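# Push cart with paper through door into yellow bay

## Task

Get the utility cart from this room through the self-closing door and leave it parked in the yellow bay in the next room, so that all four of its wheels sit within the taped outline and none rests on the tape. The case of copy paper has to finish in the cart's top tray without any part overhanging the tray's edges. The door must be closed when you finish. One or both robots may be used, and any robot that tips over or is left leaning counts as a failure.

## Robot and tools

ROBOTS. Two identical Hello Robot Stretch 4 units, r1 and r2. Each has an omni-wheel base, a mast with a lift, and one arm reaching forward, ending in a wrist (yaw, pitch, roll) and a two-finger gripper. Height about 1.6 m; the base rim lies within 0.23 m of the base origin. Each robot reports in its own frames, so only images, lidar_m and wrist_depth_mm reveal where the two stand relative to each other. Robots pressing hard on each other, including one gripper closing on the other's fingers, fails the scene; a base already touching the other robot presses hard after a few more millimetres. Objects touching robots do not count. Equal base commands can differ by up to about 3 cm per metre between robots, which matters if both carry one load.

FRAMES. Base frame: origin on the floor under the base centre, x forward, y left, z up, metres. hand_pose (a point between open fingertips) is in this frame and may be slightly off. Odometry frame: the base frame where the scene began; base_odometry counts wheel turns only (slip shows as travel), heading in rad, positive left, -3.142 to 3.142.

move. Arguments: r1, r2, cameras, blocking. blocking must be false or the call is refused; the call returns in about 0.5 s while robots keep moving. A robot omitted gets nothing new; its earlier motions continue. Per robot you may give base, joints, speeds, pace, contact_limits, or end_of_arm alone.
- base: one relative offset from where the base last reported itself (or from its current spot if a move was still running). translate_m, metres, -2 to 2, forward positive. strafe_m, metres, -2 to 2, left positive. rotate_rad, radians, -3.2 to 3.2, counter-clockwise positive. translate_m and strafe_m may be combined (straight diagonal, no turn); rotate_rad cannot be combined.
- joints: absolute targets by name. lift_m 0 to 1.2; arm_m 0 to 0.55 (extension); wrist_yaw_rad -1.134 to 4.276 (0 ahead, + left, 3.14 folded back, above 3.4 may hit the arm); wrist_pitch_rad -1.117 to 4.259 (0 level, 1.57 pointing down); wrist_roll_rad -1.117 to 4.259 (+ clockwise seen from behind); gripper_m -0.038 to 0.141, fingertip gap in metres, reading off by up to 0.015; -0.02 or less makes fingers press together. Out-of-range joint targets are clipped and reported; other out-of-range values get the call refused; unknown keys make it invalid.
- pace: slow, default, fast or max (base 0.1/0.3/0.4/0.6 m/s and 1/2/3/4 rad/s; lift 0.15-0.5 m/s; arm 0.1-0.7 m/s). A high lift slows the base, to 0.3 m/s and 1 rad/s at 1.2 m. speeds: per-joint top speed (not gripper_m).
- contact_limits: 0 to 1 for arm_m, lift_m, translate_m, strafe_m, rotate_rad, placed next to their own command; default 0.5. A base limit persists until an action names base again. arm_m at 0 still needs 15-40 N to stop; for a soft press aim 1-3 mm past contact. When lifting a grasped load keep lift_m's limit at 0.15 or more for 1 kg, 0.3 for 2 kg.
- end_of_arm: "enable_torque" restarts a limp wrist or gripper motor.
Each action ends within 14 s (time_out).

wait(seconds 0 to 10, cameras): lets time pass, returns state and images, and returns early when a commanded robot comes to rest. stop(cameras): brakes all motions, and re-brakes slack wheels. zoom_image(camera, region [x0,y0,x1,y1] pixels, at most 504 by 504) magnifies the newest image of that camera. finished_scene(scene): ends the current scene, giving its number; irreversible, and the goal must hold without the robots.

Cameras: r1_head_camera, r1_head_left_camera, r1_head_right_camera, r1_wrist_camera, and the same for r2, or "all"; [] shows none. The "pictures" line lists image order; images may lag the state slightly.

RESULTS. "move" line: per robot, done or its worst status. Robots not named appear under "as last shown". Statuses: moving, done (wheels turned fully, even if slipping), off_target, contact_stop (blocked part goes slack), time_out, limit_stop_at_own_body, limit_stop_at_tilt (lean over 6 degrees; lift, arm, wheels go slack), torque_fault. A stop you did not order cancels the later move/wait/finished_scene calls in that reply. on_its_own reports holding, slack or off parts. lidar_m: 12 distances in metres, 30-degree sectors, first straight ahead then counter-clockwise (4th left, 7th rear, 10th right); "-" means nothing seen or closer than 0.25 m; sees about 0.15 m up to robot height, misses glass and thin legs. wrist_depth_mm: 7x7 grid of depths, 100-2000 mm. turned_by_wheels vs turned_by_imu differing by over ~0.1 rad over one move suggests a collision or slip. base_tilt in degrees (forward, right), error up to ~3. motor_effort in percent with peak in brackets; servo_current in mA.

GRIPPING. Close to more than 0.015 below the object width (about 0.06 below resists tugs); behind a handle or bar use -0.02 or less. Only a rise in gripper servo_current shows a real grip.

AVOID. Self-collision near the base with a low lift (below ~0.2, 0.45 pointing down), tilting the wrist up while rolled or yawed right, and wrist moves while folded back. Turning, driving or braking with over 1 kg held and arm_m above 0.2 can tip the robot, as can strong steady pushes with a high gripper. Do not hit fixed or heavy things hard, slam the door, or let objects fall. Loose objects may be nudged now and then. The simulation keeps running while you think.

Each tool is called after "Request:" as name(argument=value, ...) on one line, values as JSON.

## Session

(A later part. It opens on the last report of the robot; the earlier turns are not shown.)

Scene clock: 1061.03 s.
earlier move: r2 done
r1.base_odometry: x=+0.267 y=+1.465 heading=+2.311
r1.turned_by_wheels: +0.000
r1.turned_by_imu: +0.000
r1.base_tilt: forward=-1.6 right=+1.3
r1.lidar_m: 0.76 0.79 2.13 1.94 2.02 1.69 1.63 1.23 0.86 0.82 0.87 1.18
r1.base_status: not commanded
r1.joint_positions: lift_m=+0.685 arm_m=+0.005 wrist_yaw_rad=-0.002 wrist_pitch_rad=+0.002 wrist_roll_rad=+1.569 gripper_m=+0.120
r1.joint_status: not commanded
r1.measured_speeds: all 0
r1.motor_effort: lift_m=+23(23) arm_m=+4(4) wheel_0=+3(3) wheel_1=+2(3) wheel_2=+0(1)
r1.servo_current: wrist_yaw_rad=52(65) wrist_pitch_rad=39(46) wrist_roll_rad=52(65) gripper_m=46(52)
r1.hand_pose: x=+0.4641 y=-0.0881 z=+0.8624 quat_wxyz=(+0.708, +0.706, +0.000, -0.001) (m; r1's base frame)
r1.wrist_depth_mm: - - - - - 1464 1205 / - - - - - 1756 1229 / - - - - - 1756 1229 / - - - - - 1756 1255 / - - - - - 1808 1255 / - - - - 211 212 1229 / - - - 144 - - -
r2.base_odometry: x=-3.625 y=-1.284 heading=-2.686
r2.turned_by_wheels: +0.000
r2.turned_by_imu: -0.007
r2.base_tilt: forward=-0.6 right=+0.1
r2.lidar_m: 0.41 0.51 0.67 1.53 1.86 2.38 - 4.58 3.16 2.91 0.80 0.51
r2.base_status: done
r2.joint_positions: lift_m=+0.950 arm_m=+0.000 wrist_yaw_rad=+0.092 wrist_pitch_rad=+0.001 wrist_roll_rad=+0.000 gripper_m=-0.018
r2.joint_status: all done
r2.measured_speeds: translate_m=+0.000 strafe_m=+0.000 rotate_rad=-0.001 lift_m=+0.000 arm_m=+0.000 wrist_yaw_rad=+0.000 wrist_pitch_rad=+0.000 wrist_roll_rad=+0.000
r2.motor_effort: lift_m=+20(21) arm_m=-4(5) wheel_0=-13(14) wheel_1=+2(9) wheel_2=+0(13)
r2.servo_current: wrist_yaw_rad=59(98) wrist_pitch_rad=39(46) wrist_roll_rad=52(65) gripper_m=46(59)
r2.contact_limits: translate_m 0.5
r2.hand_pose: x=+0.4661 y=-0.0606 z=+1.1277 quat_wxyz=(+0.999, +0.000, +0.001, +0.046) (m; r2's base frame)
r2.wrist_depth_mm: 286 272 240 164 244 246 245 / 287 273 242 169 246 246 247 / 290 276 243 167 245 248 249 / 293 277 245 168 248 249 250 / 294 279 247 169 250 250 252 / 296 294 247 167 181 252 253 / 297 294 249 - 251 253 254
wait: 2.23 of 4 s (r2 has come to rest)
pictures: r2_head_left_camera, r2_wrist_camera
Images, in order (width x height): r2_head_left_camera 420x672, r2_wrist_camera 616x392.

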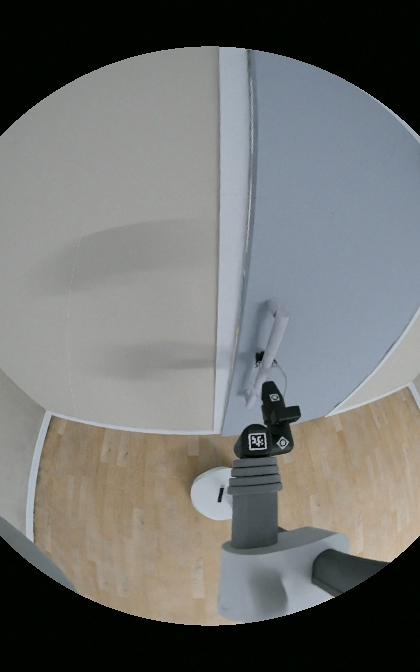

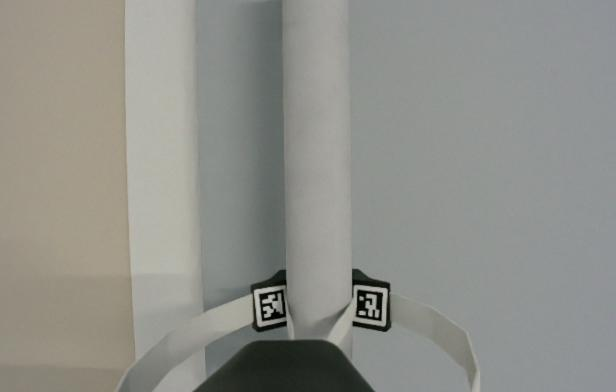

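Request:
move(blocking=false, cameras=[], r1={"base":{"rotate_rad":1.57}}, r2={"base":{"translate_m":0.065,"strafe_m":0.03},"joints":{"wrist_yaw_rad":0.03},"pace":"slow","speeds":{"wrist_yaw_rad":0.09},"contact_limits":{"translate_m":0.4}})

Request:
wait(seconds=2.5, cameras=[])

Request:
wait(seconds=1.5, cameras=["r2_head_left_camera","r2_wrist_camera"])

Request:
move(blocking=false, cameras=[], r1={"base":{"translate_m":-0.5}})

Request:
wait(seconds=3, cameras=[])

Request:
wait(seconds=1, cameras=["r1_head_right_camera"])

Scene clock: 1089.93 s.
move: r1 moving; r2 moving
r1.base_odometry: x=+0.267 y=+1.465 heading=+2.563
r1.turned_by_wheels: +0.252
r1.turned_by_imu: +0.252
r1.base_tilt: forward=-1.6 right=+1.2
r1.lidar_m: 0.73 0.89 1.95 1.94 1.92 1.63 1.63 1.01 0.82 0.83 0.97 1.62
r1.base_status: rotate_rad moving
r1.joint_positions: lift_m=+0.685 arm_m=+0.005 wrist_yaw_rad=-0.002 wrist_pitch_rad=+0.002 wrist_roll_rad=+1.569 gripper_m=+0.120
r1.joint_status: not commanded
r1.measured_speeds: translate_m=-0.002 strafe_m=+0.000 rotate_rad=+0.975 lift_m=+0.000 arm_m=+0.000 wrist_yaw_rad=+0.000 wrist_pitch_rad=+0.000 wrist_roll_rad=+0.000
r1.motor_effort: lift_m=+23(23) arm_m=+4(4) wheel_0=-6(8) wheel_1=-8(8) wheel_2=-7(8)
r1.servo_current: wrist_yaw_rad=46(65) wrist_pitch_rad=46(46) wrist_roll_rad=39(65) gripper_m=39(46)
r1.hand_pose: x=+0.4641 y=-0.0881 z=+0.8624 quat_wxyz=(+0.708, +0.706, +0.000, -0.001) (m; r1's base frame)
r1.wrist_depth_mm: - - - - - 1708 1205 / - - - - - 1708 1308 / - - - - - 1708 1255 / - - - - - 1537 1060 / - - - - - - - / - - 842 564 195 200 - / - - 732 145 - - -
r2.base_odometry: x=-3.633 y=-1.294 heading=-2.686
r2.turned_by_wheels: -0.001
r2.turned_by_imu: -0.009
r2.base_tilt: forward=-0.7 right=+0.1
r2.lidar_m: 0.42 0.50 0.68 1.46 1.87 2.36 - 4.62 3.13 2.93 0.80 0.50
r2.base_status: translate_m moving; strafe_m moving
r2.joint_positions: lift_m=+0.950 arm_m=+0.000 wrist_yaw_rad=+0.058 wrist_pitch_rad=+0.001 wrist_roll_rad=+0.000 gripper_m=-0.018
r2.joint_status: wrist_yaw_rad moving
r2.measured_speeds: translate_m=+0.049 strafe_m=+0.022 rotate_rad=+0.002 lift_m=+0.000 arm_m=+0.000 wrist_yaw_rad=-0.091 wrist_pitch_rad=+0.000 wrist_roll_rad=+0.000
r2.motor_effort: lift_m=+20(20) arm_m=-4(5) wheel_0=-9(13) wheel_1=+6(7) wheel_2=-7(7)
r2.servo_current: wrist_yaw_rad=52(78) wrist_pitch_rad=39(39) wrist_roll_rad=46(46) gripper_m=52(59)
r2.contact_limits: translate_m 0.4
r2.hand_pose: x=+0.4639 y=-0.0706 z=+1.1277 quat_wxyz=(+1.000, +0.000, +0.001, +0.029) (m; r2's base frame)
r2.wrist_depth_mm: 271 259 238 163 244 249 250 / 272 260 241 163 246 250 251 / 273 264 242 166 247 252 254 / 276 265 244 166 249 252 255 / 278 265 245 167 251 254 256 / 279 267 245 169 181 255 258 / 281 268 247 - 254 255 262
pictures: none
No camera images: "cameras" was empty.

Scene clock: 1091.33 s.
earlier move: r1 moving; r2 done
r1.base_odometry: x=+0.267 y=+1.465 heading=-2.402
r1.turned_by_wheels: +1.317
r1.turned_by_imu: +1.325
r1.base_tilt: forward=-1.6 right=+1.2
r1.lidar_m: 1.92 2.01 1.71 1.63 1.20 0.89 0.82 0.84 1.17 0.74 0.77 2.12
r1.base_status: rotate_rad moving
r1.joint_positions: lift_m=+0.685 arm_m=+0.005 wrist_yaw_rad=-0.002 wrist_pitch_rad=+0.002 wrist_roll_rad=+1.569 gripper_m=+0.120
r1.joint_status: not commanded
r1.measured_speeds: all 0
r1.motor_effort: lift_m=+23(23) arm_m=+2(4) wheel_0=-1(10) wheel_1=-3(10) wheel_2=-1(8)
r1.servo_current: wrist_yaw_rad=46(65) wrist_pitch_rad=39(52) wrist_roll_rad=52(65) gripper_m=46(52)
r1.hand_pose: x=+0.4641 y=-0.0880 z=+0.8624 quat_wxyz=(+0.708, +0.706, +0.000, -0.001) (m; r1's base frame)
r1.wrist_depth_mm: 1708 - - - - 1661 1205 / 1661 - - - - 1618 1255 / 1708 - - - - 1618 1205 / 1756 - - - - 1661 1229 / - - - - - 1661 1205 / - 193 - - 190 213 1255 / - 139 - 144 - - 1255
r2.base_odometry: x=-3.669 y=-1.339 heading=-2.687
r2.turned_by_wheels: -0.001
r2.turned_by_imu: -0.001
r2.base_tilt: forward=-0.7 right=+0.1
r2.lidar_m: 0.38 0.45 0.58 1.30 1.82 2.33 - 4.63 3.17 2.79 0.70 0.40
r2.base_status: done
r2.joint_positions: lift_m=+0.950 arm_m=+0.000 wrist_yaw_rad=+0.017 wrist_pitch_rad=+0.001 wrist_roll_rad=+0.000 gripper_m=-0.018
r2.joint_status: all done
r2.measured_speeds: all 0
r2.motor_effort: lift_m=+20(21) arm_m=-4(5) wheel_0=-5(13) wheel_1=+4(7) wheel_2=-14(15)
r2.servo_current: wrist_yaw_rad=72(85) wrist_pitch_rad=46(46) wrist_roll_rad=46(59) gripper_m=46(59)
r2.contact_limits: translate_m 0.4
r2.hand_pose: x=+0.4608 y=-0.0824 z=+1.1277 quat_wxyz=(+1.000, +0.000, +0.001, +0.009) (m; r2's base frame)
r2.wrist_depth_mm: 215 207 224 150 233 236 240 / 216 209 226 151 235 238 242 / 217 210 228 152 236 240 243 / 219 211 229 153 238 240 246 / 220 212 229 156 238 241 246 / 221 213 185 156 180 244 248 / 222 212 232 - 242 244 250
wait: 1.40 of 2.5 s (r2 has come to rest)
pictures: none
No camera images: "cameras" was empty.

Scene clock: 1091.50 s.
earlier move: r1 done
r1.base_odometry: x=+0.267 y=+1.465 heading=-2.402
r1.turned_by_wheels: +0.000
r1.turned_by_imu: +0.000
r1.base_tilt: forward=-1.6 right=+1.3
r1.lidar_m: 1.94 2.01 1.70 1.63 1.23 0.86 0.81 0.86 1.18 0.76 0.77 2.13
r1.base_status: done
r1.joint_positions: lift_m=+0.685 arm_m=+0.005 wrist_yaw_rad=-0.002 wrist_pitch_rad=+0.002 wrist_roll_rad=+1.569 gripper_m=+0.120
r1.joint_status: not commanded
r1.measured_speeds: all 0
r1.motor_effort: lift_m=+23(23) arm_m=+1(4) wheel_0=-3(10) wheel_1=-1(10) wheel_2=+0(8)
r1.servo_current: wrist_yaw_rad=33(65) wrist_pitch_rad=46(52) wrist_roll_rad=39(65) gripper_m=39(52)
r1.hand_pose: x=+0.4641 y=-0.0880 z=+0.8624 quat_wxyz=(+0.708, +0.706, +0.000, -0.001) (m; r1's base frame)
r1.wrist_depth_mm: 1708 - - - - 1708 1205 / 1708 - - - - 1618 1205 / 1708 - - - - 1661 1229 / 1708 - - - - 1661 1229 / - - - - - 1661 1229 / - 192 - - 191 213 1229 / - 139 - 145 - - 1255
r2.base_odometry: x=-3.669 y=-1.339 heading=-2.687
r2.turned_by_wheels: +0.000
r2.turned_by_imu: +0.000
r2.base_tilt: forward=-0.7 right=+0.1
r2.lidar_m: 0.39 0.44 0.59 1.35 1.85 2.36 - 4.69 3.16 2.75 0.71 0.39
r2.base_status: done
r2.joint_positions: lift_m=+0.950 arm_m=+0.000 wrist_yaw_rad=+0.017 wrist_pitch_rad=+0.001 wrist_roll_rad=+0.000 gripper_m=-0.018
r2.joint_status: all done
r2.measured_speeds: all 0
r2.motor_effort: lift_m=+20(21) arm_m=-4(5) wheel_0=-5(13) wheel_1=+4(7) wheel_2=-14(15)
r2.servo_current: wrist_yaw_rad=65(85) wrist_pitch_rad=33(46) wrist_roll_rad=59(59) gripper_m=52(59)
r2.contact_limits: translate_m 0.4
r2.hand_pose: x=+0.4608 y=-0.0824 z=+1.1277 quat_wxyz=(+1.000, +0.000, +0.001, +0.009) (m; r2's base frame)
r2.wrist_depth_mm: 215 208 224 150 232 236 239 / 216 208 226 151 234 238 242 / 218 209 227 152 234 239 243 / 218 211 229 154 236 241 244 / 220 212 229 156 238 242 247 / 221 213 185 156 181 244 247 / 223 213 232 - 241 245 250
wait: 0.17 of 1.5 s (r1 has come to rest)
pictures: r2_head_left_camera, r2_wrist_camera
Images, in order (width x height): r2_head_left_camera 420x672, r2_wrist_camera 616x392.

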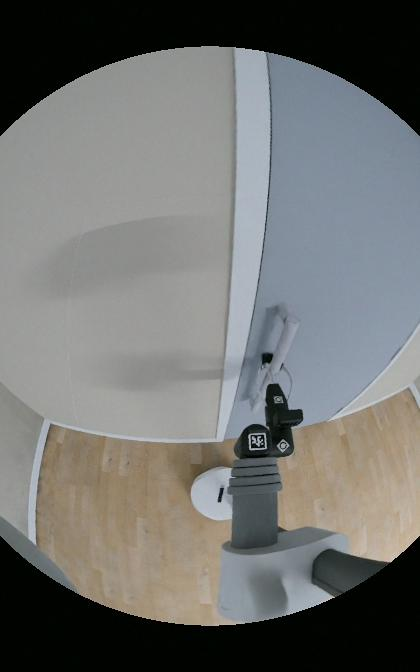

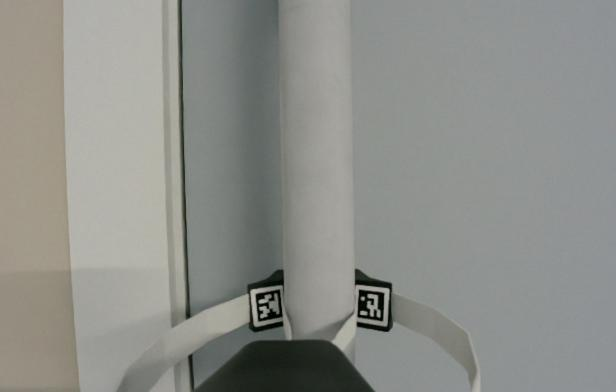

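Scene clock: 1092.00 s.
move: r1 moving
r1.base_odometry: x=+0.291 y=+1.487 heading=-2.403
r1.turned_by_wheels: +0.000
r1.turned_by_imu: +0.000
r1.base_tilt: forward=-1.5 right=+1.3
r1.lidar_m: 1.97 2.03 1.70 1.61 1.18 0.84 0.80 0.84 1.14 0.74 0.77 2.16
r1.base_status: translate_m moving
r1.joint_positions: lift_m=+0.685 arm_m=+0.005 wrist_yaw_rad=-0.002 wrist_pitch_rad=+0.002 wrist_roll_rad=+1.569 gripper_m=+0.120
r1.joint_status: not commanded
r1.measured_speeds: translate_m=-0.122 strafe_m=+0.000 rotate_rad=+0.005 lift_m=+0.000 arm_m=+0.000 wrist_yaw_rad=+0.000 wrist_pitch_rad=+0.000 wrist_roll_rad=+0.000
r1.motor_effort: lift_m=+23(23) arm_m=+0(1) wheel_0=-7(8) wheel_1=-4(7) wheel_2=+7(9)
r1.servo_current: wrist_yaw_rad=26(59) wrist_pitch_rad=39(46) wrist_roll_rad=52(65) gripper_m=39(46)
r1.hand_pose: x=+0.4641 y=-0.0880 z=+0.8624 quat_wxyz=(+0.708, +0.706, +0.000, -0.001) (m; r1's base frame)
r1.wrist_depth_mm: 1708 - - - - 1661 1182 / 1708 - - - - 1618 1205 / 1708 - - - - 1618 1229 / 1708 - - - - 1661 1229 / - - - - - 1661 1255 / - 193 - - 191 213 1255 / - 139 - 145 - - 1281
r2: as last shown
r2.lidar_m: 0.37 0.44 0.56 1.28 1.86 2.37 - 4.62 3.16 2.75 0.74 0.40
r2.motor_effort: lift_m=+20(20) arm_m=-4(4) wheel_0=-4(5) wheel_1=+4(4) wheel_2=-14(14)
r2.servo_current: wrist_yaw_rad=72(85) wrist_pitch_rad=33(39) wrist_roll_rad=46(59) gripper_m=46(59)
r2.contact_limits: translate_m 0.4
r2.wrist_depth_mm: 216 208 224 150 232 237 240 / 215 208 225 151 234 237 242 / 217 210 228 152 236 240 243 / 219 210 228 153 237 241 244 / 220 212 229 156 237 243 247 / 221 213 185 156 181 244 248 / 223 212 232 - 243 244 249
pictures: none
No camera images: "cameras" was empty.

Scene clock: 1094.67 s.
earlier move: r1 done
r1.base_odometry: x=+0.637 y=+1.802 heading=-2.403
r1.turned_by_wheels: +0.000
r1.turned_by_imu: +0.000
r1.base_tilt: forward=-1.6 right=+1.3
r1.lidar_m: 2.42 2.37 1.69 1.49 0.50 0.34 0.31 0.35 0.48 1.26 0.92 1.09
r1.base_status: done
r1.joint_positions: lift_m=+0.685 arm_m=+0.005 wrist_yaw_rad=-0.002 wrist_pitch_rad=+0.002 wrist_roll_rad=+1.569 gripper_m=+0.120
r1.joint_status: not commanded
r1.measured_speeds: all 0
r1.motor_effort: lift_m=+23(23) arm_m=-3(4) wheel_0=-3(9) wheel_1=-1(7) wheel_2=+0(10)
r1.servo_current: wrist_yaw_rad=52(72) wrist_pitch_rad=46(52) wrist_roll_rad=46(72) gripper_m=39(52)
r1.hand_pose: x=+0.4641 y=-0.0880 z=+0.8624 quat_wxyz=(+0.708, +0.706, +0.000, -0.001) (m; r1's base frame)
r1.wrist_depth_mm: - - - - - 1808 1281 / - - - - - 1756 1255 / - - - - - 1756 1255 / - - - - - 1808 1255 / - - - - - 1808 1255 / - - - - - 214 1255 / - - - 145 - 1921 1281
r2.base_odometry: x=-3.669 y=-1.339 heading=-2.687
r2.turned_by_wheels: +0.000
r2.turned_by_imu: +0.000
r2.base_tilt: forward=-0.7 right=+0.1
r2.lidar_m: 0.38 0.43 0.59 1.32 1.83 2.34 - 4.67 3.16 2.79 0.70 0.40
r2.base_status: not commanded
r2.joint_positions: lift_m=+0.950 arm_m=+0.000 wrist_yaw_rad=+0.017 wrist_pitch_rad=+0.001 wrist_roll_rad=+0.000 gripper_m=-0.018
r2.joint_status: not commanded
r2.measured_speeds: all 0
r2.motor_effort: lift_m=+20(21) arm_m=-4(5) wheel_0=-4(5) wheel_1=+4(5) wheel_2=-14(15)
r2.servo_current: wrist_yaw_rad=72(85) wrist_pitch_rad=39(46) wrist_roll_rad=39(59) gripper_m=52(59)
r2.contact_limits: translate_m 0.4
r2.hand_pose: x=+0.4608 y=-0.0824 z=+1.1277 quat_wxyz=(+1.000, +0.000, +0.001, +0.009) (m; r2's base frame)
r2.wrist_depth_mm: 214 208 224 150 232 237 240 / 216 209 226 151 235 238 242 / 216 209 227 152 235 239 244 / 219 211 229 153 236 241 244 / 220 212 229 156 238 242 246 / 222 213 185 156 180 243 248 / 223 213 232 - 240 244 249
wait: 2.67 of 3 s (r1 has come to rest)
pictures: none
No camera images: "cameras" was empty.

Scene clock: 1095.67 s.
r1.base_odometry: x=+0.637 y=+1.802 heading=-2.403
r1.turned_by_wheels: +0.000
r1.turned_by_imu: +0.000
r1.base_tilt: forward=-1.6 right=+1.3
r1.lidar_m: 2.44 2.39 1.69 1.50 0.50 0.35 0.32 0.32 0.50 1.29 0.95 1.12
r1.base_status: done
r1.joint_positions: lift_m=+0.685 arm_m=+0.005 wrist_yaw_rad=-0.002 wrist_pitch_rad=+0.002 wrist_roll_rad=+1.569 gripper_m=+0.120
r1.joint_status: not commanded
r1.measured_speeds: all 0
r1.motor_effort: lift_m=+23(23) arm_m=-3(4) wheel_0=-2(9) wheel_1=+0(7) wheel_2=+0(10)
r1.servo_current: wrist_yaw_rad=65(72) wrist_pitch_rad=39(52) wrist_roll_rad=72(72) gripper_m=39(52)
r1.hand_pose: x=+0.4641 y=-0.0880 z=+0.8624 quat_wxyz=(+0.708, +0.706, +0.000, -0.001) (m; r1's base frame)
r1.wrist_depth_mm: - - - - - 1756 1255 / - - - - - 1756 1229 / - - - - - 1708 1205 / - - - - - 1708 1255 / - - - - - 1756 1229 / - - - - - 213 1255 / - - - 145 - 1863 1255
r2.base_odometry: x=-3.669 y=-1.339 heading=-2.687
r2.turned_by_wheels: +0.000
r2.turned_by_imu: +0.000
r2.base_tilt: forward=-0.7 right=+0.1
r2.lidar_m: 0.38 0.44 0.59 1.31 1.85 2.38 - 4.66 3.17 2.77 0.73 0.39
r2.base_status: not commanded
r2.joint_positions: lift_m=+0.950 arm_m=+0.000 wrist_yaw_rad=+0.017 wrist_pitch_rad=+0.001 wrist_roll_rad=+0.000 gripper_m=-0.018
r2.joint_status: not commanded
r2.measured_speeds: all 0
r2.motor_effort: lift_m=+20(21) arm_m=-4(5) wheel_0=-4(5) wheel_1=+4(5) wheel_2=-14(15)
r2.servo_current: wrist_yaw_rad=78(85) wrist_pitch_rad=46(46) wrist_roll_rad=46(59) gripper_m=52(59)
r2.contact_limits: translate_m 0.4
r2.hand_pose: x=+0.4608 y=-0.0824 z=+1.1277 quat_wxyz=(+1.000, +0.000, +0.001, +0.009) (m; r2's base frame)
r2.wrist_depth_mm: 215 207 224 150 232 237 240 / 216 208 226 151 234 237 243 / 218 210 229 152 236 239 243 / 218 211 229 154 236 241 244 / 220 211 229 156 238 242 247 / 222 213 185 156 180 244 248 / 223 213 232 - 241 244 249
wait: 1.00 s; at rest by 0.27 s
pictures: r1_head_right_camera
Images, in order (width x height): r1_head_right_camera 420x672.

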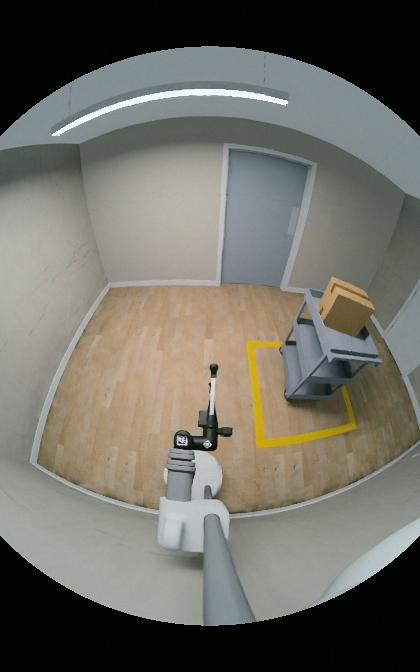

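Request:
move(blocking=false, cameras=[], r1={"base":{"strafe_m":-0.9},"contact_limits":{"strafe_m":0.2}}, r2={"joints":{"gripper_m":0.1}})

Request:
wait(seconds=1.5, cameras=[])

Request:
move(blocking=false, cameras=[], r2={"base":{"translate_m":-0.3},"pace":"slow"})

Request:
wait(seconds=3.5, cameras=["r1_wrist_camera","r1_head_camera"])

Scene clock: 1103.43 s.
move: r1 moving; r2 moving
r1.base_odometry: x=+0.613 y=+1.829 heading=-2.403
r1.turned_by_wheels: +0.000
r1.turned_by_imu: -0.001
r1.base_tilt: forward=-1.6 right=+1.2
r1.lidar_m: 2.43 2.43 1.73 1.51 0.50 0.36 0.31 0.32 0.47 1.28 0.93 1.05
r1.base_status: strafe_m moving
r1.joint_positions: lift_m=+0.685 arm_m=+0.005 wrist_yaw_rad=-0.002 wrist_pitch_rad=+0.002 wrist_roll_rad=+1.569 gripper_m=+0.120
r1.joint_status: not commanded
r1.measured_speeds: translate_m=+0.000 strafe_m=-0.141 rotate_rad=+0.000 lift_m=+0.000 arm_m=+0.000 wrist_yaw_rad=+0.000 wrist_pitch_rad=+0.000 wrist_roll_rad=+0.000
r1.motor_effort: lift_m=+23(23) arm_m=-4(4) wheel_0=+10(10) wheel_1=-9(9) wheel_2=+1(1)
r1.servo_current: wrist_yaw_rad=52(65) wrist_pitch_rad=46(46) wrist_roll_rad=46(59) gripper_m=46(46)
r1.contact_limits: strafe_m 0.2
r1.hand_pose: x=+0.4641 y=-0.0880 z=+0.8624 quat_wxyz=(+0.708, +0.706, +0.000, -0.001) (m; r1's base frame)
r1.wrist_depth_mm: - - - - - 1708 1281 / - - - - - 1756 1205 / - - - - - 1756 1205 / - - - - - 1808 1229 / - - - - - 1756 1255 / - - - - - 214 1255 / - - - 145 - 1983 1229
r2.base_odometry: x=-3.669 y=-1.339 heading=-2.687
r2.turned_by_wheels: +0.000
r2.turned_by_imu: +0.001
r2.base_tilt: forward=-0.7 right=+0.1
r2.lidar_m: 0.38 0.44 0.59 1.28 1.85 2.37 - 4.69 3.17 2.79 0.70 0.40
r2.base_status: not commanded
r2.joint_positions: lift_m=+0.950 arm_m=+0.000 wrist_yaw_rad=+0.016 wrist_pitch_rad=+0.001 wrist_roll_rad=+0.000 gripper_m=+0.007
r2.joint_status: gripper_m moving
r2.measured_speeds: translate_m=+0.000 strafe_m=+0.000 rotate_rad=+0.000 lift_m=+0.000 arm_m=+0.000 wrist_yaw_rad=-0.004 wrist_pitch_rad=+0.000 wrist_roll_rad=+0.000
r2.motor_effort: lift_m=+20(20) arm_m=-3(4) wheel_0=-5(5) wheel_1=+3(4) wheel_2=-14(14)
r2.servo_current: wrist_yaw_rad=85(85) wrist_pitch_rad=39(46) wrist_roll_rad=46(59) gripper_m=85(98)
r2.contact_limits: translate_m 0.4
r2.hand_pose: x=+0.4606 y=-0.0828 z=+1.1277 quat_wxyz=(+1.000, +0.000, +0.001, +0.008) (m; r2's base frame)
r2.wrist_depth_mm: 216 208 226 151 235 238 242 / 216 209 226 152 236 239 244 / 218 211 228 153 237 241 245 / 218 211 230 154 238 242 247 / 219 213 231 156 239 244 247 / 222 213 187 156 186 246 250 / 224 214 233 - 243 248 251
pictures: none
No camera images: "cameras" was empty.

Scene clock: 1104.83 s.
earlier move: r1 moving; r2 done
r1.base_odometry: x=+0.357 y=+2.109 heading=-2.403
r1.turned_by_wheels: +0.000
r1.turned_by_imu: -0.003
r1.base_tilt: forward=-1.6 right=+1.3
r1.lidar_m: 2.46 2.52 2.13 1.50 0.48 0.32 0.31 0.32 0.48 1.26 0.78 0.68
r1.base_status: strafe_m moving
r1.joint_positions: lift_m=+0.685 arm_m=+0.005 wrist_yaw_rad=-0.002 wrist_pitch_rad=+0.002 wrist_roll_rad=+1.569 gripper_m=+0.120
r1.joint_status: not commanded
r1.measured_speeds: translate_m=+0.000 strafe_m=-0.299 rotate_rad=+0.002 lift_m=+0.000 arm_m=+0.000 wrist_yaw_rad=+0.000 wrist_pitch_rad=+0.000 wrist_roll_rad=+0.000
r1.motor_effort: lift_m=+23(23) arm_m=-4(4) wheel_0=+6(11) wheel_1=-6(10) wheel_2=+0(1)
r1.servo_current: wrist_yaw_rad=52(65) wrist_pitch_rad=46(46) wrist_roll_rad=59(59) gripper_m=33(52)
r1.contact_limits: strafe_m 0.2
r1.hand_pose: x=+0.4641 y=-0.0880 z=+0.8624 quat_wxyz=(+0.708, +0.706, +0.000, -0.001) (m; r1's base frame)
r1.wrist_depth_mm: - - 647 574 - - - / - - - - - 1618 1205 / - - - - - 1756 1229 / - - - - - 1756 1229 / - - - - - 1808 1255 / - - - - - 213 1255 / - - - 145 - 1863 1255
r2.base_odometry: x=-3.669 y=-1.339 heading=-2.687
r2.turned_by_wheels: +0.000
r2.turned_by_imu: -0.013
r2.base_tilt: forward=-0.8 right=+0.1
r2.lidar_m: 0.39 0.45 0.57 1.23 1.85 2.36 - 4.73 3.18 2.94 0.72 0.43
r2.base_status: not commanded
r2.joint_positions: lift_m=+0.950 arm_m=+0.000 wrist_yaw_rad=+0.016 wrist_pitch_rad=+0.001 wrist_roll_rad=+0.000 gripper_m=+0.100
r2.joint_status: all done
r2.measured_speeds: all 0
r2.motor_effort: lift_m=+20(20) arm_m=+4(5) wheel_0=-4(5) wheel_1=+3(4) wheel_2=-14(14)
r2.servo_current: wrist_yaw_rad=85(91) wrist_pitch_rad=39(46) wrist_roll_rad=39(59) gripper_m=59(137)
r2.contact_limits: translate_m 0.4
r2.hand_pose: x=+0.4606 y=-0.0828 z=+1.1277 quat_wxyz=(+1.000, +0.000, +0.001, +0.008) (m; r2's base frame)
r2.wrist_depth_mm: 207 208 226 151 234 239 243 / 216 210 228 151 236 241 244 / 217 211 229 153 236 242 246 / 218 212 230 154 239 244 247 / 220 213 231 154 239 245 248 / 222 214 193 154 189 246 251 / 223 214 232 - 241 248 251
wait: 1.40 of 1.5 s (r2 has come to rest)
pictures: none
No camera images: "cameras" was empty.

Scene clock: 1105.33 s.
earlier move: r1 moving
move: r2 moving
r1.base_odometry: x=+0.256 y=+2.220 heading=-2.403
r1.turned_by_wheels: +0.000
r1.turned_by_imu: -0.001
r1.base_tilt: forward=-1.6 right=+1.3
r1.lidar_m: 0.85 2.53 2.27 1.45 0.49 0.34 0.30 0.34 0.43 1.24 0.78 0.58
r1.base_status: strafe_m moving
r1.joint_positions: lift_m=+0.685 arm_m=+0.005 wrist_yaw_rad=-0.002 wrist_pitch_rad=+0.002 wrist_roll_rad=+1.569 gripper_m=+0.120
r1.joint_status: not commanded
r1.measured_speeds: translate_m=+0.000 strafe_m=-0.299 rotate_rad=+0.001 lift_m=+0.000 arm_m=+0.000 wrist_yaw_rad=+0.000 wrist_pitch_rad=+0.000 wrist_roll_rad=+0.000
r1.motor_effort: lift_m=+23(23) arm_m=-4(4) wheel_0=+6(8) wheel_1=-6(7) wheel_2=+0(2)
r1.servo_current: wrist_yaw_rad=52(65) wrist_pitch_rad=46(52) wrist_roll_rad=59(59) gripper_m=39(46)
r1.contact_limits: strafe_m 0.2
r1.hand_pose: x=+0.4641 y=-0.0880 z=+0.8624 quat_wxyz=(+0.708, +0.706, +0.000, -0.001) (m; r1's base frame)
r1.wrist_depth_mm: - - 609 332 - - - / - - 640 340 402 407 407 / - - - - - 1808 1182 / - - - - - 1756 1281 / - - - - - 1756 1281 / - - - - - 213 1255 / - - - 145 - 1921 1229
r2.base_odometry: x=-3.659 y=-1.333 heading=-2.688
r2.turned_by_wheels: -0.001
r2.turned_by_imu: -0.001
r2.base_tilt: forward=-0.7 right=+0.1
r2.lidar_m: 0.41 0.42 0.58 1.29 1.84 2.33 - 4.70 3.18 2.93 0.75 0.48
r2.base_status: translate_m moving
r2.joint_positions: lift_m=+0.950 arm_m=+0.000 wrist_yaw_rad=+0.016 wrist_pitch_rad=+0.001 wrist_roll_rad=+0.000 gripper_m=+0.100
r2.joint_status: not commanded
r2.measured_speeds: translate_m=-0.047 strafe_m=+0.000 rotate_rad=+0.003 lift_m=+0.000 arm_m=+0.000 wrist_yaw_rad=+0.000 wrist_pitch_rad=+0.000 wrist_roll_rad=+0.000
r2.motor_effort: lift_m=+20(21) arm_m=+4(4) wheel_0=-11(11) wheel_1=-6(6) wheel_2=+3(13)
r2.servo_current: wrist_yaw_rad=78(85) wrist_pitch_rad=39(46) wrist_roll_rad=52(59) gripper_m=52(59)
r2.hand_pose: x=+0.4606 y=-0.0828 z=+1.1277 quat_wxyz=(+1.000, +0.000, +0.001, +0.008) (m; r2's base frame)
r2.wrist_depth_mm: 223 216 233 158 240 246 250 / 224 216 234 158 244 247 252 / 225 217 236 160 243 248 252 / 226 220 236 160 245 249 254 / 227 221 238 163 247 252 254 / 229 221 195 163 193 253 257 / 230 220 240 - 249 257 258
pictures: none
No camera images: "cameras" was empty.

Scene clock: 1107.27 s.
earlier move: r1 done; r2 moving
r1.base_odometry: x=+0.031 y=+2.467 heading=-2.403
r1.turned_by_wheels: +0.000
r1.turned_by_imu: -0.002
r1.base_tilt: forward=-1.6 right=+1.3
r1.lidar_m: 0.55 2.51 2.65 1.45 0.45 0.33 0.30 0.32 0.46 1.18 2.29 0.54
r1.base_status: done
r1.joint_positions: lift_m=+0.685 arm_m=+0.005 wrist_yaw_rad=-0.002 wrist_pitch_rad=+0.002 wrist_roll_rad=+1.569 gripper_m=+0.120
r1.joint_status: not commanded
r1.measured_speeds: all 0
r1.motor_effort: lift_m=+23(23) arm_m=-3(4) wheel_0=+1(8) wheel_1=-1(7) wheel_2=+0(2)
r1.servo_current: wrist_yaw_rad=52(65) wrist_pitch_rad=46(52) wrist_roll_rad=52(59) gripper_m=46(52)
r1.contact_limits: strafe_m 0.2
r1.hand_pose: x=+0.4641 y=-0.0880 z=+0.8624 quat_wxyz=(+0.708, +0.706, +0.000, -0.001) (m; r1's base frame)
r1.wrist_depth_mm: - - - - 370 370 373 / - - - - - 1863 - / - - 597 569 - - - / - - 585 574 - - - / - - 615 609 - - - / - - 640 325 193 197 - / - - - 145 - 1983 -
r2.base_odometry: x=-3.496 y=-1.254 heading=-2.687
r2.turned_by_wheels: +0.000
r2.turned_by_imu: +0.001
r2.base_tilt: forward=-0.7 right=+0.1
r2.lidar_m: 0.58 0.63 0.81 1.76 1.82 2.26 - 4.79 3.19 2.95 1.04 0.70
r2.base_status: translate_m moving
r2.joint_positions: lift_m=+0.950 arm_m=+0.000 wrist_yaw_rad=+0.027 wrist_pitch_rad=+0.001 wrist_roll_rad=+0.000 gripper_m=+0.100
r2.joint_status: not commanded
r2.measured_speeds: translate_m=-0.100 strafe_m=-0.001 rotate_rad=+0.000 lift_m=+0.000 arm_m=+0.000 wrist_yaw_rad=+0.000 wrist_pitch_rad=+0.000 wrist_roll_rad=+0.000
r2.motor_effort: lift_m=+20(21) arm_m=+4(4) wheel_0=-2(11) wheel_1=-5(8) wheel_2=+7(13)
r2.servo_current: wrist_yaw_rad=52(85) wrist_pitch_rad=46(46) wrist_roll_rad=46(65) gripper_m=46(59)
r2.hand_pose: x=+0.4615 y=-0.0796 z=+1.1277 quat_wxyz=(+1.000, +0.000, +0.001, +0.014) (m; r2's base frame)
r2.wrist_depth_mm: 392 399 389 404 - - - / 394 397 389 379 - - - / 397 402 394 332 - - - / 399 404 394 336 - - - / 399 407 397 338 - - - / 404 404 195 338 185 - - / 407 407 404 - - - -
wait: 1.93 of 3.5 s (r1 has come to rest)
pictures: r1_head_camera, r1_wrist_camera
Images, in order (width x height): r1_head_camera 420x560, r1_wrist_camera 616x392.

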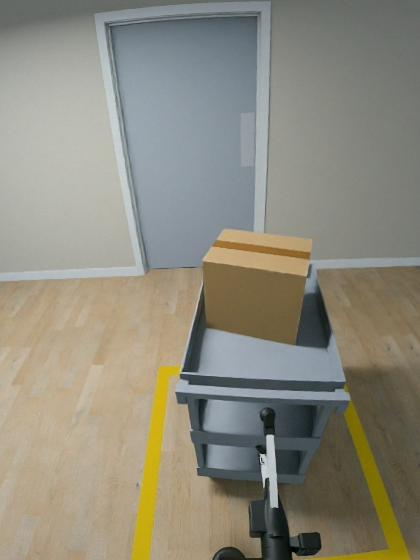

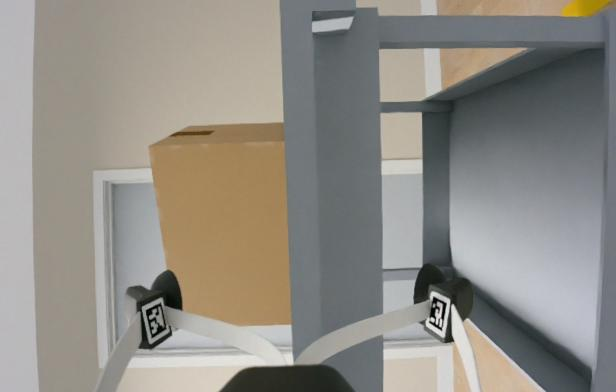

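Request:
move(blocking=false, cameras=[], r1={"base":{"translate_m":0.142},"contact_limits":{"translate_m":0.2},"pace":"slow"})

Request:
wait(seconds=3.5, cameras=[])

Request:
wait(seconds=1, cameras=[])

Request:
move(blocking=false, cameras=[], r1={"joints":{"gripper_m":-0.024}})

Request:
wait(seconds=2.5, cameras=["r1_wrist_camera","r1_head_camera"])

Request:
move(blocking=false, cameras=[], r1={"base":{"translate_m":-0.055},"contact_limits":{"translate_m":0.6},"pace":"slow"})

Request:
wait(seconds=2.5, cameras=["r1_head_camera","r2_head_left_camera"])

Scene clock: 1122.90 s.
earlier move: r2 done
move: r1 moving
r1.base_odometry: x=+0.022 y=+2.459 heading=-2.402
r1.turned_by_wheels: +0.000
r1.turned_by_imu: +0.000
r1.base_tilt: forward=-1.6 right=+1.3
r1.lidar_m: 0.52 2.53 2.65 1.47 0.47 0.34 0.28 0.33 0.47 1.21 2.29 0.54
r1.base_status: translate_m moving
r1.joint_positions: lift_m=+0.685 arm_m=+0.005 wrist_yaw_rad=-0.002 wrist_pitch_rad=+0.002 wrist_roll_rad=+1.569 gripper_m=+0.120
r1.joint_status: not commanded
r1.measured_speeds: translate_m=+0.049 strafe_m=+0.000 rotate_rad=+0.001 lift_m=+0.000 arm_m=+0.000 wrist_yaw_rad=+0.000 wrist_pitch_rad=+0.000 wrist_roll_rad=+0.000
r1.motor_effort: lift_m=+23(23) arm_m=-3(4) wheel_0=+7(8) wheel_1=+7(7) wheel_2=-6(7)
r1.servo_current: wrist_yaw_rad=46(52) wrist_pitch_rad=46(46) wrist_roll_rad=65(65) gripper_m=39(52)
r1.contact_limits: translate_m 0.2
r1.hand_pose: x=+0.4641 y=-0.0880 z=+0.8624 quat_wxyz=(+0.708, +0.706, +0.000, -0.001) (m; r1's base frame)
r1.wrist_depth_mm: - - - 294 359 364 359 / - - - - - 1863 - / - - 564 554 - - - / - - 574 564 - - - / - - 597 591 368 - - / - - 627 615 195 196 - / - - - 144 - 1863 -
r2.base_odometry: x=-3.400 y=-1.207 heading=-2.687
r2.turned_by_wheels: +0.000
r2.turned_by_imu: +0.001
r2.base_tilt: forward=-0.7 right=+0.1
r2.lidar_m: 0.69 0.75 0.97 1.77 1.80 2.31 - 4.79 3.19 2.97 1.19 0.80
r2.base_status: done
r2.joint_positions: lift_m=+0.950 arm_m=+0.000 wrist_yaw_rad=+0.027 wrist_pitch_rad=+0.001 wrist_roll_rad=+0.000 gripper_m=+0.100
r2.joint_status: not commanded
r2.measured_speeds: all 0
r2.motor_effort: lift_m=+20(21) arm_m=+4(4) wheel_0=-4(5) wheel_1=-5(6) wheel_2=+7(7)
r2.servo_current: wrist_yaw_rad=46(52) wrist_pitch_rad=39(52) wrist_roll_rad=46(52) gripper_m=52(59)
r2.hand_pose: x=+0.4615 y=-0.0796 z=+1.1277 quat_wxyz=(+1.000, +0.000, +0.001, +0.014) (m; r2's base frame)
r2.wrist_depth_mm: - - 496 - - - - / - - 500 - - - - / - - 500 442 - - - / - - 500 449 - - - / - - 508 517 - - - / - - 196 452 185 - - / - - - - - - -
pictures: none
No camera images: "cameras" was empty.

Scene clock: 1125.10 s.
earlier move: r1 done
r1.base_odometry: x=-0.074 y=+2.372 heading=-2.402
r1.turned_by_wheels: +0.000
r1.turned_by_imu: +0.000
r1.base_tilt: forward=-1.6 right=+1.3
r1.lidar_m: 0.41 0.47 2.64 2.07 0.68 0.47 0.44 0.46 0.63 1.70 2.24 0.43
r1.base_status: done
r1.joint_positions: lift_m=+0.685 arm_m=+0.005 wrist_yaw_rad=-0.002 wrist_pitch_rad=+0.002 wrist_roll_rad=+1.569 gripper_m=+0.120
r1.joint_status: not commanded
r1.measured_speeds: all 0
r1.motor_effort: lift_m=+23(23) arm_m=-3(4) wheel_0=+3(8) wheel_1=+3(7) wheel_2=-1(7)
r1.servo_current: wrist_yaw_rad=59(72) wrist_pitch_rad=46(59) wrist_roll_rad=46(72) gripper_m=46(52)
r1.contact_limits: translate_m 0.2
r1.hand_pose: x=+0.4641 y=-0.0880 z=+0.8624 quat_wxyz=(+0.708, +0.706, +0.000, -0.001) (m; r1's base frame)
r1.wrist_depth_mm: - - - - 226 1708 - / - - - 228 229 798 - / - 427 427 231 233 - - / - 442 452 175 235 - - / - 466 466 178 237 - - / - 480 488 178 240 196 - / - - - 144 244 1756 -
r2.base_odometry: x=-3.400 y=-1.207 heading=-2.687
r2.turned_by_wheels: +0.000
r2.turned_by_imu: +0.000
r2.base_tilt: forward=-0.7 right=+0.1
r2.lidar_m: 0.68 0.74 0.96 1.77 1.82 2.31 - 4.79 3.22 2.97 1.21 0.78
r2.base_status: done
r2.joint_positions: lift_m=+0.950 arm_m=+0.000 wrist_yaw_rad=+0.027 wrist_pitch_rad=+0.001 wrist_roll_rad=+0.000 gripper_m=+0.100
r2.joint_status: not commanded
r2.measured_speeds: all 0
r2.motor_effort: lift_m=+20(21) arm_m=+4(5) wheel_0=-4(5) wheel_1=-5(6) wheel_2=+6(7)
r2.servo_current: wrist_yaw_rad=52(65) wrist_pitch_rad=39(52) wrist_roll_rad=39(59) gripper_m=46(59)
r2.hand_pose: x=+0.4615 y=-0.0796 z=+1.1277 quat_wxyz=(+1.000, +0.000, +0.001, +0.014) (m; r2's base frame)
r2.wrist_depth_mm: - - 492 - - - - / - - 500 - - - - / - - 500 445 - - - / - - 504 445 - - - / - - 508 525 - - - / - - 195 455 185 - - / - - - - - - -
wait: 2.20 of 3.5 s (r1 has come to rest)
pictures: none
No camera images: "cameras" was empty.

Scene clock: 1126.10 s.
r1.base_odometry: x=-0.074 y=+2.372 heading=-2.402
r1.turned_by_wheels: +0.000
r1.turned_by_imu: +0.000
r1.base_tilt: forward=-1.6 right=+1.2
r1.lidar_m: 0.41 0.44 2.64 2.04 0.67 0.50 0.44 0.46 0.64 1.67 2.25 0.41
r1.base_status: done
r1.joint_positions: lift_m=+0.685 arm_m=+0.005 wrist_yaw_rad=-0.002 wrist_pitch_rad=+0.002 wrist_roll_rad=+1.569 gripper_m=+0.120
r1.joint_status: not commanded
r1.measured_speeds: all 0
r1.motor_effort: lift_m=+23(23) arm_m=-3(4) wheel_0=+3(8) wheel_1=+3(7) wheel_2=-1(7)
r1.servo_current: wrist_yaw_rad=52(72) wrist_pitch_rad=46(59) wrist_roll_rad=59(72) gripper_m=39(52)
r1.contact_limits: translate_m 0.2
r1.hand_pose: x=+0.4641 y=-0.0880 z=+0.8624 quat_wxyz=(+0.708, +0.706, +0.000, -0.001) (m; r1's base frame)
r1.wrist_depth_mm: - - - - 225 1661 - / - - - 228 228 809 - / - 430 430 231 232 - - / - 449 445 175 235 - - / - 466 466 177 238 - - / - 477 484 180 239 196 - / - - - 144 244 1808 -
r2.base_odometry: x=-3.400 y=-1.207 heading=-2.687
r2.turned_by_wheels: +0.000
r2.turned_by_imu: +0.000
r2.base_tilt: forward=-0.7 right=+0.0
r2.lidar_m: 0.69 0.72 0.97 1.76 1.81 2.31 - 4.80 3.21 2.97 1.21 0.81
r2.base_status: done
r2.joint_positions: lift_m=+0.950 arm_m=+0.000 wrist_yaw_rad=+0.027 wrist_pitch_rad=+0.001 wrist_roll_rad=+0.000 gripper_m=+0.100
r2.joint_status: not commanded
r2.measured_speeds: all 0
r2.motor_effort: lift_m=+20(21) arm_m=+4(5) wheel_0=-5(5) wheel_1=-5(6) wheel_2=+7(7)
r2.servo_current: wrist_yaw_rad=52(65) wrist_pitch_rad=46(52) wrist_roll_rad=52(59) gripper_m=52(59)
r2.hand_pose: x=+0.4615 y=-0.0796 z=+1.1277 quat_wxyz=(+1.000, +0.000, +0.001, +0.014) (m; r2's base frame)
r2.wrist_depth_mm: - - 496 - - - - / - - 500 - - - - / - - 500 442 - - - / - - 504 449 - - - / - - 512 525 - - - / - - 195 452 185 - - / - - - - - - -
wait: 1.00 s; at rest by 0.27 s
pictures: none
No camera images: "cameras" was empty.

Scene clock: 1126.60 s.
move: r1 moving
r1.base_odometry: x=-0.074 y=+2.372 heading=-2.402
r1.turned_by_wheels: +0.000
r1.turned_by_imu: +0.000
r1.base_tilt: forward=-1.6 right=+1.3
r1.lidar_m: 0.40 0.47 2.66 2.03 0.68 0.47 0.44 0.45 0.65 1.70 2.25 0.44
r1.base_status: not commanded
r1.joint_positions: lift_m=+0.685 arm_m=+0.005 wrist_yaw_rad=-0.002 wrist_pitch_rad=+0.002 wrist_roll_rad=+1.569 gripper_m=+0.106
r1.joint_status: gripper_m moving
r1.measured_speeds: all 0
r1.motor_effort: lift_m=+23(23) arm_m=-3(4) wheel_0=+3(4) wheel_1=+3(3) wheel_2=-1(1)
r1.servo_current: wrist_yaw_rad=52(72) wrist_pitch_rad=39(52) wrist_roll_rad=46(59) gripper_m=98(98)
r1.contact_limits: translate_m 0.2
r1.hand_pose: x=+0.4641 y=-0.0880 z=+0.8624 quat_wxyz=(+0.708, +0.706, +0.000, -0.001) (m; r1's base frame)
r1.wrist_depth_mm: - - - - 227 1661 - / - - - 228 229 809 - / - 430 430 230 231 - - / - 445 445 175 235 - - / - 473 469 177 237 - - / - - 480 179 211 - - / - - - 144 244 1708 -
r2: as last shown
r2.base_tilt: forward=-0.7 right=+0.1
r2.lidar_m: 0.69 0.73 0.95 1.75 1.81 2.29 - 4.82 3.21 2.96 1.24 0.81
r2.motor_effort: lift_m=+20(20) arm_m=+4(4) wheel_0=-5(5) wheel_1=-5(6) wheel_2=+6(7)
r2.servo_current: wrist_yaw_rad=46(59) wrist_pitch_rad=46(46) wrist_roll_rad=46(59) gripper_m=52(59)
r2.wrist_depth_mm: - - 496 - - - - / - - 496 - - - - / - - 504 439 - - - / - - 508 449 - - - / - - 508 521 - - - / - - 195 449 185 - - / - - - - - - -
pictures: none
No camera images: "cameras" was empty.

Scene clock: 1128.30 s.
earlier move: r1 done
r1.base_odometry: x=-0.074 y=+2.372 heading=-2.402
r1.turned_by_wheels: +0.000
r1.turned_by_imu: +0.000
r1.base_tilt: forward=-1.6 right=+1.3
r1.lidar_m: 0.40 0.44 2.65 2.05 0.68 0.47 0.45 0.47 0.64 1.68 2.25 0.42
r1.base_status: not commanded
r1.joint_positions: lift_m=+0.685 arm_m=+0.005 wrist_yaw_rad=-0.002 wrist_pitch_rad=+0.004 wrist_roll_rad=+1.569 gripper_m=-0.023
r1.joint_status: all done
r1.measured_speeds: all 0
r1.motor_effort: lift_m=+23(23) arm_m=-2(4) wheel_0=+1(4) wheel_1=+2(3) wheel_2=+0(1)
r1.servo_current: wrist_yaw_rad=39(72) wrist_pitch_rad=46(52) wrist_roll_rad=46(59) gripper_m=65(156)
r1.contact_limits: translate_m 0.2
r1.hand_pose: x=+0.4641 y=-0.0880 z=+0.8618 quat_wxyz=(+0.708, +0.706, +0.001, -0.002) (m; r1's base frame)
r1.wrist_depth_mm: - - - - 226 1661 1255 / - - - - 228 1576 - / - 427 427 169 230 - - / - 436 442 171 233 - - / - 462 459 234 235 - - / - 488 206 195 183 - - / - 492 504 160 241 141 -
r2.base_odometry: x=-3.400 y=-1.207 heading=-2.687
r2.turned_by_wheels: +0.000
r2.turned_by_imu: +0.000
r2.base_tilt: forward=-0.7 right=+0.1
r2.lidar_m: 0.68 0.73 0.95 1.75 1.80 2.31 - 4.80 3.24 2.96 1.21 0.78
r2.base_status: not commanded
r2.joint_positions: lift_m=+0.950 arm_m=+0.000 wrist_yaw_rad=+0.027 wrist_pitch_rad=+0.001 wrist_roll_rad=+0.000 gripper_m=+0.100
r2.joint_status: not commanded
r2.measured_speeds: all 0
r2.motor_effort: lift_m=+20(20) arm_m=+4(5) wheel_0=-4(5) wheel_1=-5(6) wheel_2=+6(7)
r2.servo_current: wrist_yaw_rad=52(59) wrist_pitch_rad=39(52) wrist_roll_rad=52(59) gripper_m=52(59)
r2.hand_pose: x=+0.4615 y=-0.0796 z=+1.1277 quat_wxyz=(+1.000, +0.000, +0.001, +0.014) (m; r2's base frame)
r2.wrist_depth_mm: - - 488 - - - - / - - 500 - - - - / - - 504 442 - - - / - - 504 452 - - - / - - 508 521 - - - / - - 195 452 186 - - / - - - - - - -
wait: 1.70 of 2.5 s (r1 has come to rest)
pictures: r1_head_camera, r1_wrist_camera
Images, in order (width x height): r1_head_camera 420x560, r1_wrist_camera 616x392.

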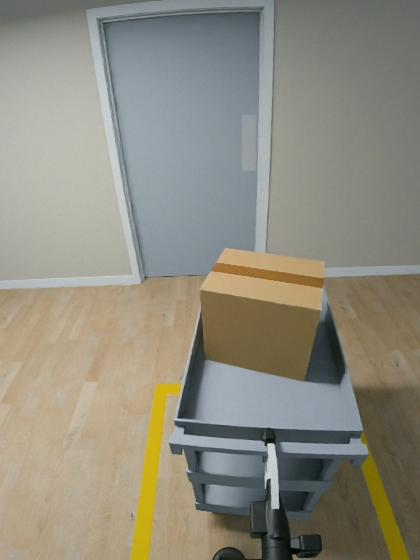

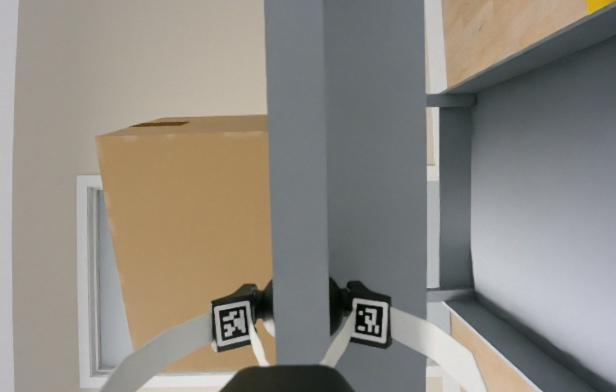

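Scene clock: 1128.80 s.
move: r1 moving
r1.base_odometry: x=-0.065 y=+2.380 heading=-2.403
r1.turned_by_wheels: +0.000
r1.turned_by_imu: +0.000
r1.base_tilt: forward=-1.6 right=+1.3
r1.lidar_m: 0.39 0.46 2.63 2.00 0.68 0.47 0.43 0.45 0.65 1.64 2.26 0.44
r1.base_status: translate_m moving
r1.joint_positions: lift_m=+0.685 arm_m=+0.005 wrist_yaw_rad=-0.002 wrist_pitch_rad=+0.004 wrist_roll_rad=+1.569 gripper_m=-0.023
r1.joint_status: not commanded
r1.measured_speeds: translate_m=-0.049 strafe_m=+0.000 rotate_rad=+0.001 lift_m=+0.000 arm_m=+0.000 wrist_yaw_rad=+0.000 wrist_pitch_rad=+0.000 wrist_roll_rad=+0.000
r1.motor_effort: lift_m=+23(23) arm_m=-3(4) wheel_0=-8(9) wheel_1=-7(7) wheel_2=+8(8)
r1.servo_current: wrist_yaw_rad=59(59) wrist_pitch_rad=46(52) wrist_roll_rad=52(59) gripper_m=72(72)
r1.contact_limits: translate_m 0.6
r1.hand_pose: x=+0.4641 y=-0.0880 z=+0.8618 quat_wxyz=(+0.708, +0.706, +0.001, -0.002) (m; r1's base frame)
r1.wrist_depth_mm: - - - - 224 1708 1255 / - - - - 227 1708 - / - 430 424 170 230 - - / - 439 442 172 232 - - / - 462 462 234 236 - - / - 492 207 196 182 - - / - - 508 158 241 142 -
r2: as last shown
r2.lidar_m: 0.68 0.75 0.95 1.76 1.80 2.30 - 4.79 3.23 2.95 1.22 0.80
r2.motor_effort: lift_m=+20(21) arm_m=+4(4) wheel_0=-4(5) wheel_1=-5(6) wheel_2=+6(7)
r2.servo_current: wrist_yaw_rad=46(52) wrist_pitch_rad=39(46) wrist_roll_rad=39(59) gripper_m=52(59)
r2.wrist_depth_mm: - - 496 - - - - / - - 500 - - - - / - - 500 445 - - - / - - 508 455 - - - / - - 508 521 - - - / - - 195 455 185 - - / - - - - - - -
pictures: none
No camera images: "cameras" was empty.

Scene clock: 1130.07 s.
earlier move: r1 done
r1.base_odometry: x=-0.034 y=+2.409 heading=-2.403
r1.turned_by_wheels: +0.000
r1.turned_by_imu: +0.000
r1.base_tilt: forward=-1.5 right=+1.3
r1.lidar_m: 0.38 0.44 2.64 1.86 0.61 0.41 0.37 0.42 0.57 1.53 2.28 0.42
r1.base_status: done
r1.joint_positions: lift_m=+0.685 arm_m=+0.005 wrist_yaw_rad=-0.002 wrist_pitch_rad=+0.004 wrist_roll_rad=+1.569 gripper_m=-0.023
r1.joint_status: not commanded
r1.measured_speeds: all 0
r1.motor_effort: lift_m=+23(23) arm_m=-4(4) wheel_0=-3(9) wheel_1=-2(7) wheel_2=+2(8)
r1.servo_current: wrist_yaw_rad=39(65) wrist_pitch_rad=46(52) wrist_roll_rad=39(59) gripper_m=65(78)
r1.contact_limits: translate_m 0.6
r1.hand_pose: x=+0.4641 y=-0.0880 z=+0.8618 quat_wxyz=(+0.708, +0.706, +0.001, -0.002) (m; r1's base frame)
r1.wrist_depth_mm: - - - - 224 1708 1255 / - - - - 227 1708 - / - 427 430 170 230 - - / - 436 445 171 233 - - / - 462 459 232 235 - - / - 484 205 195 183 - - / - 488 500 160 239 141 -
r2.base_odometry: x=-3.400 y=-1.207 heading=-2.687
r2.turned_by_wheels: +0.000
r2.turned_by_imu: +0.000
r2.base_tilt: forward=-0.7 right=+0.0
r2.lidar_m: 0.68 0.76 0.96 1.76 1.82 2.27 - 4.80 3.22 2.95 1.21 0.80
r2.base_status: not commanded
r2.joint_positions: lift_m=+0.950 arm_m=+0.000 wrist_yaw_rad=+0.027 wrist_pitch_rad=+0.001 wrist_roll_rad=+0.000 gripper_m=+0.100
r2.joint_status: not commanded
r2.measured_speeds: all 0
r2.motor_effort: lift_m=+20(21) arm_m=+4(4) wheel_0=-4(5) wheel_1=-6(6) wheel_2=+6(7)
r2.servo_current: wrist_yaw_rad=46(59) wrist_pitch_rad=39(46) wrist_roll_rad=46(59) gripper_m=46(59)
r2.hand_pose: x=+0.4615 y=-0.0796 z=+1.1277 quat_wxyz=(+1.000, +0.000, +0.001, +0.014) (m; r2's base frame)
r2.wrist_depth_mm: - - 496 - - - - / - - 500 - - - - / - - 504 442 - - - / - - 504 449 - - - / - - 508 521 - - - / - - 195 452 185 - - / - - - - - - -
wait: 1.27 of 2.5 s (r1 has come to rest)
pictures: r1_head_camera, r2_head_left_camera
Images, in order (width x height): r1_head_camera 420x560, r2_head_left_camera 420x672.

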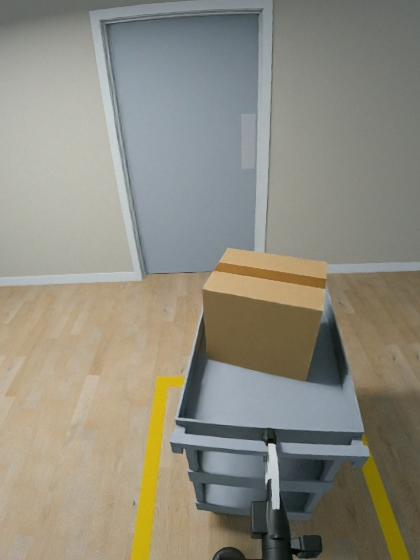

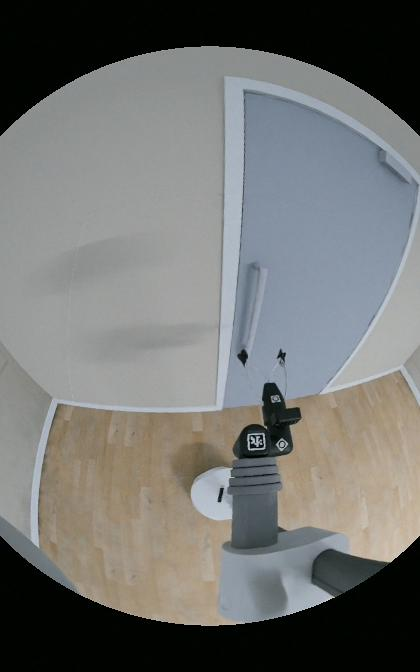

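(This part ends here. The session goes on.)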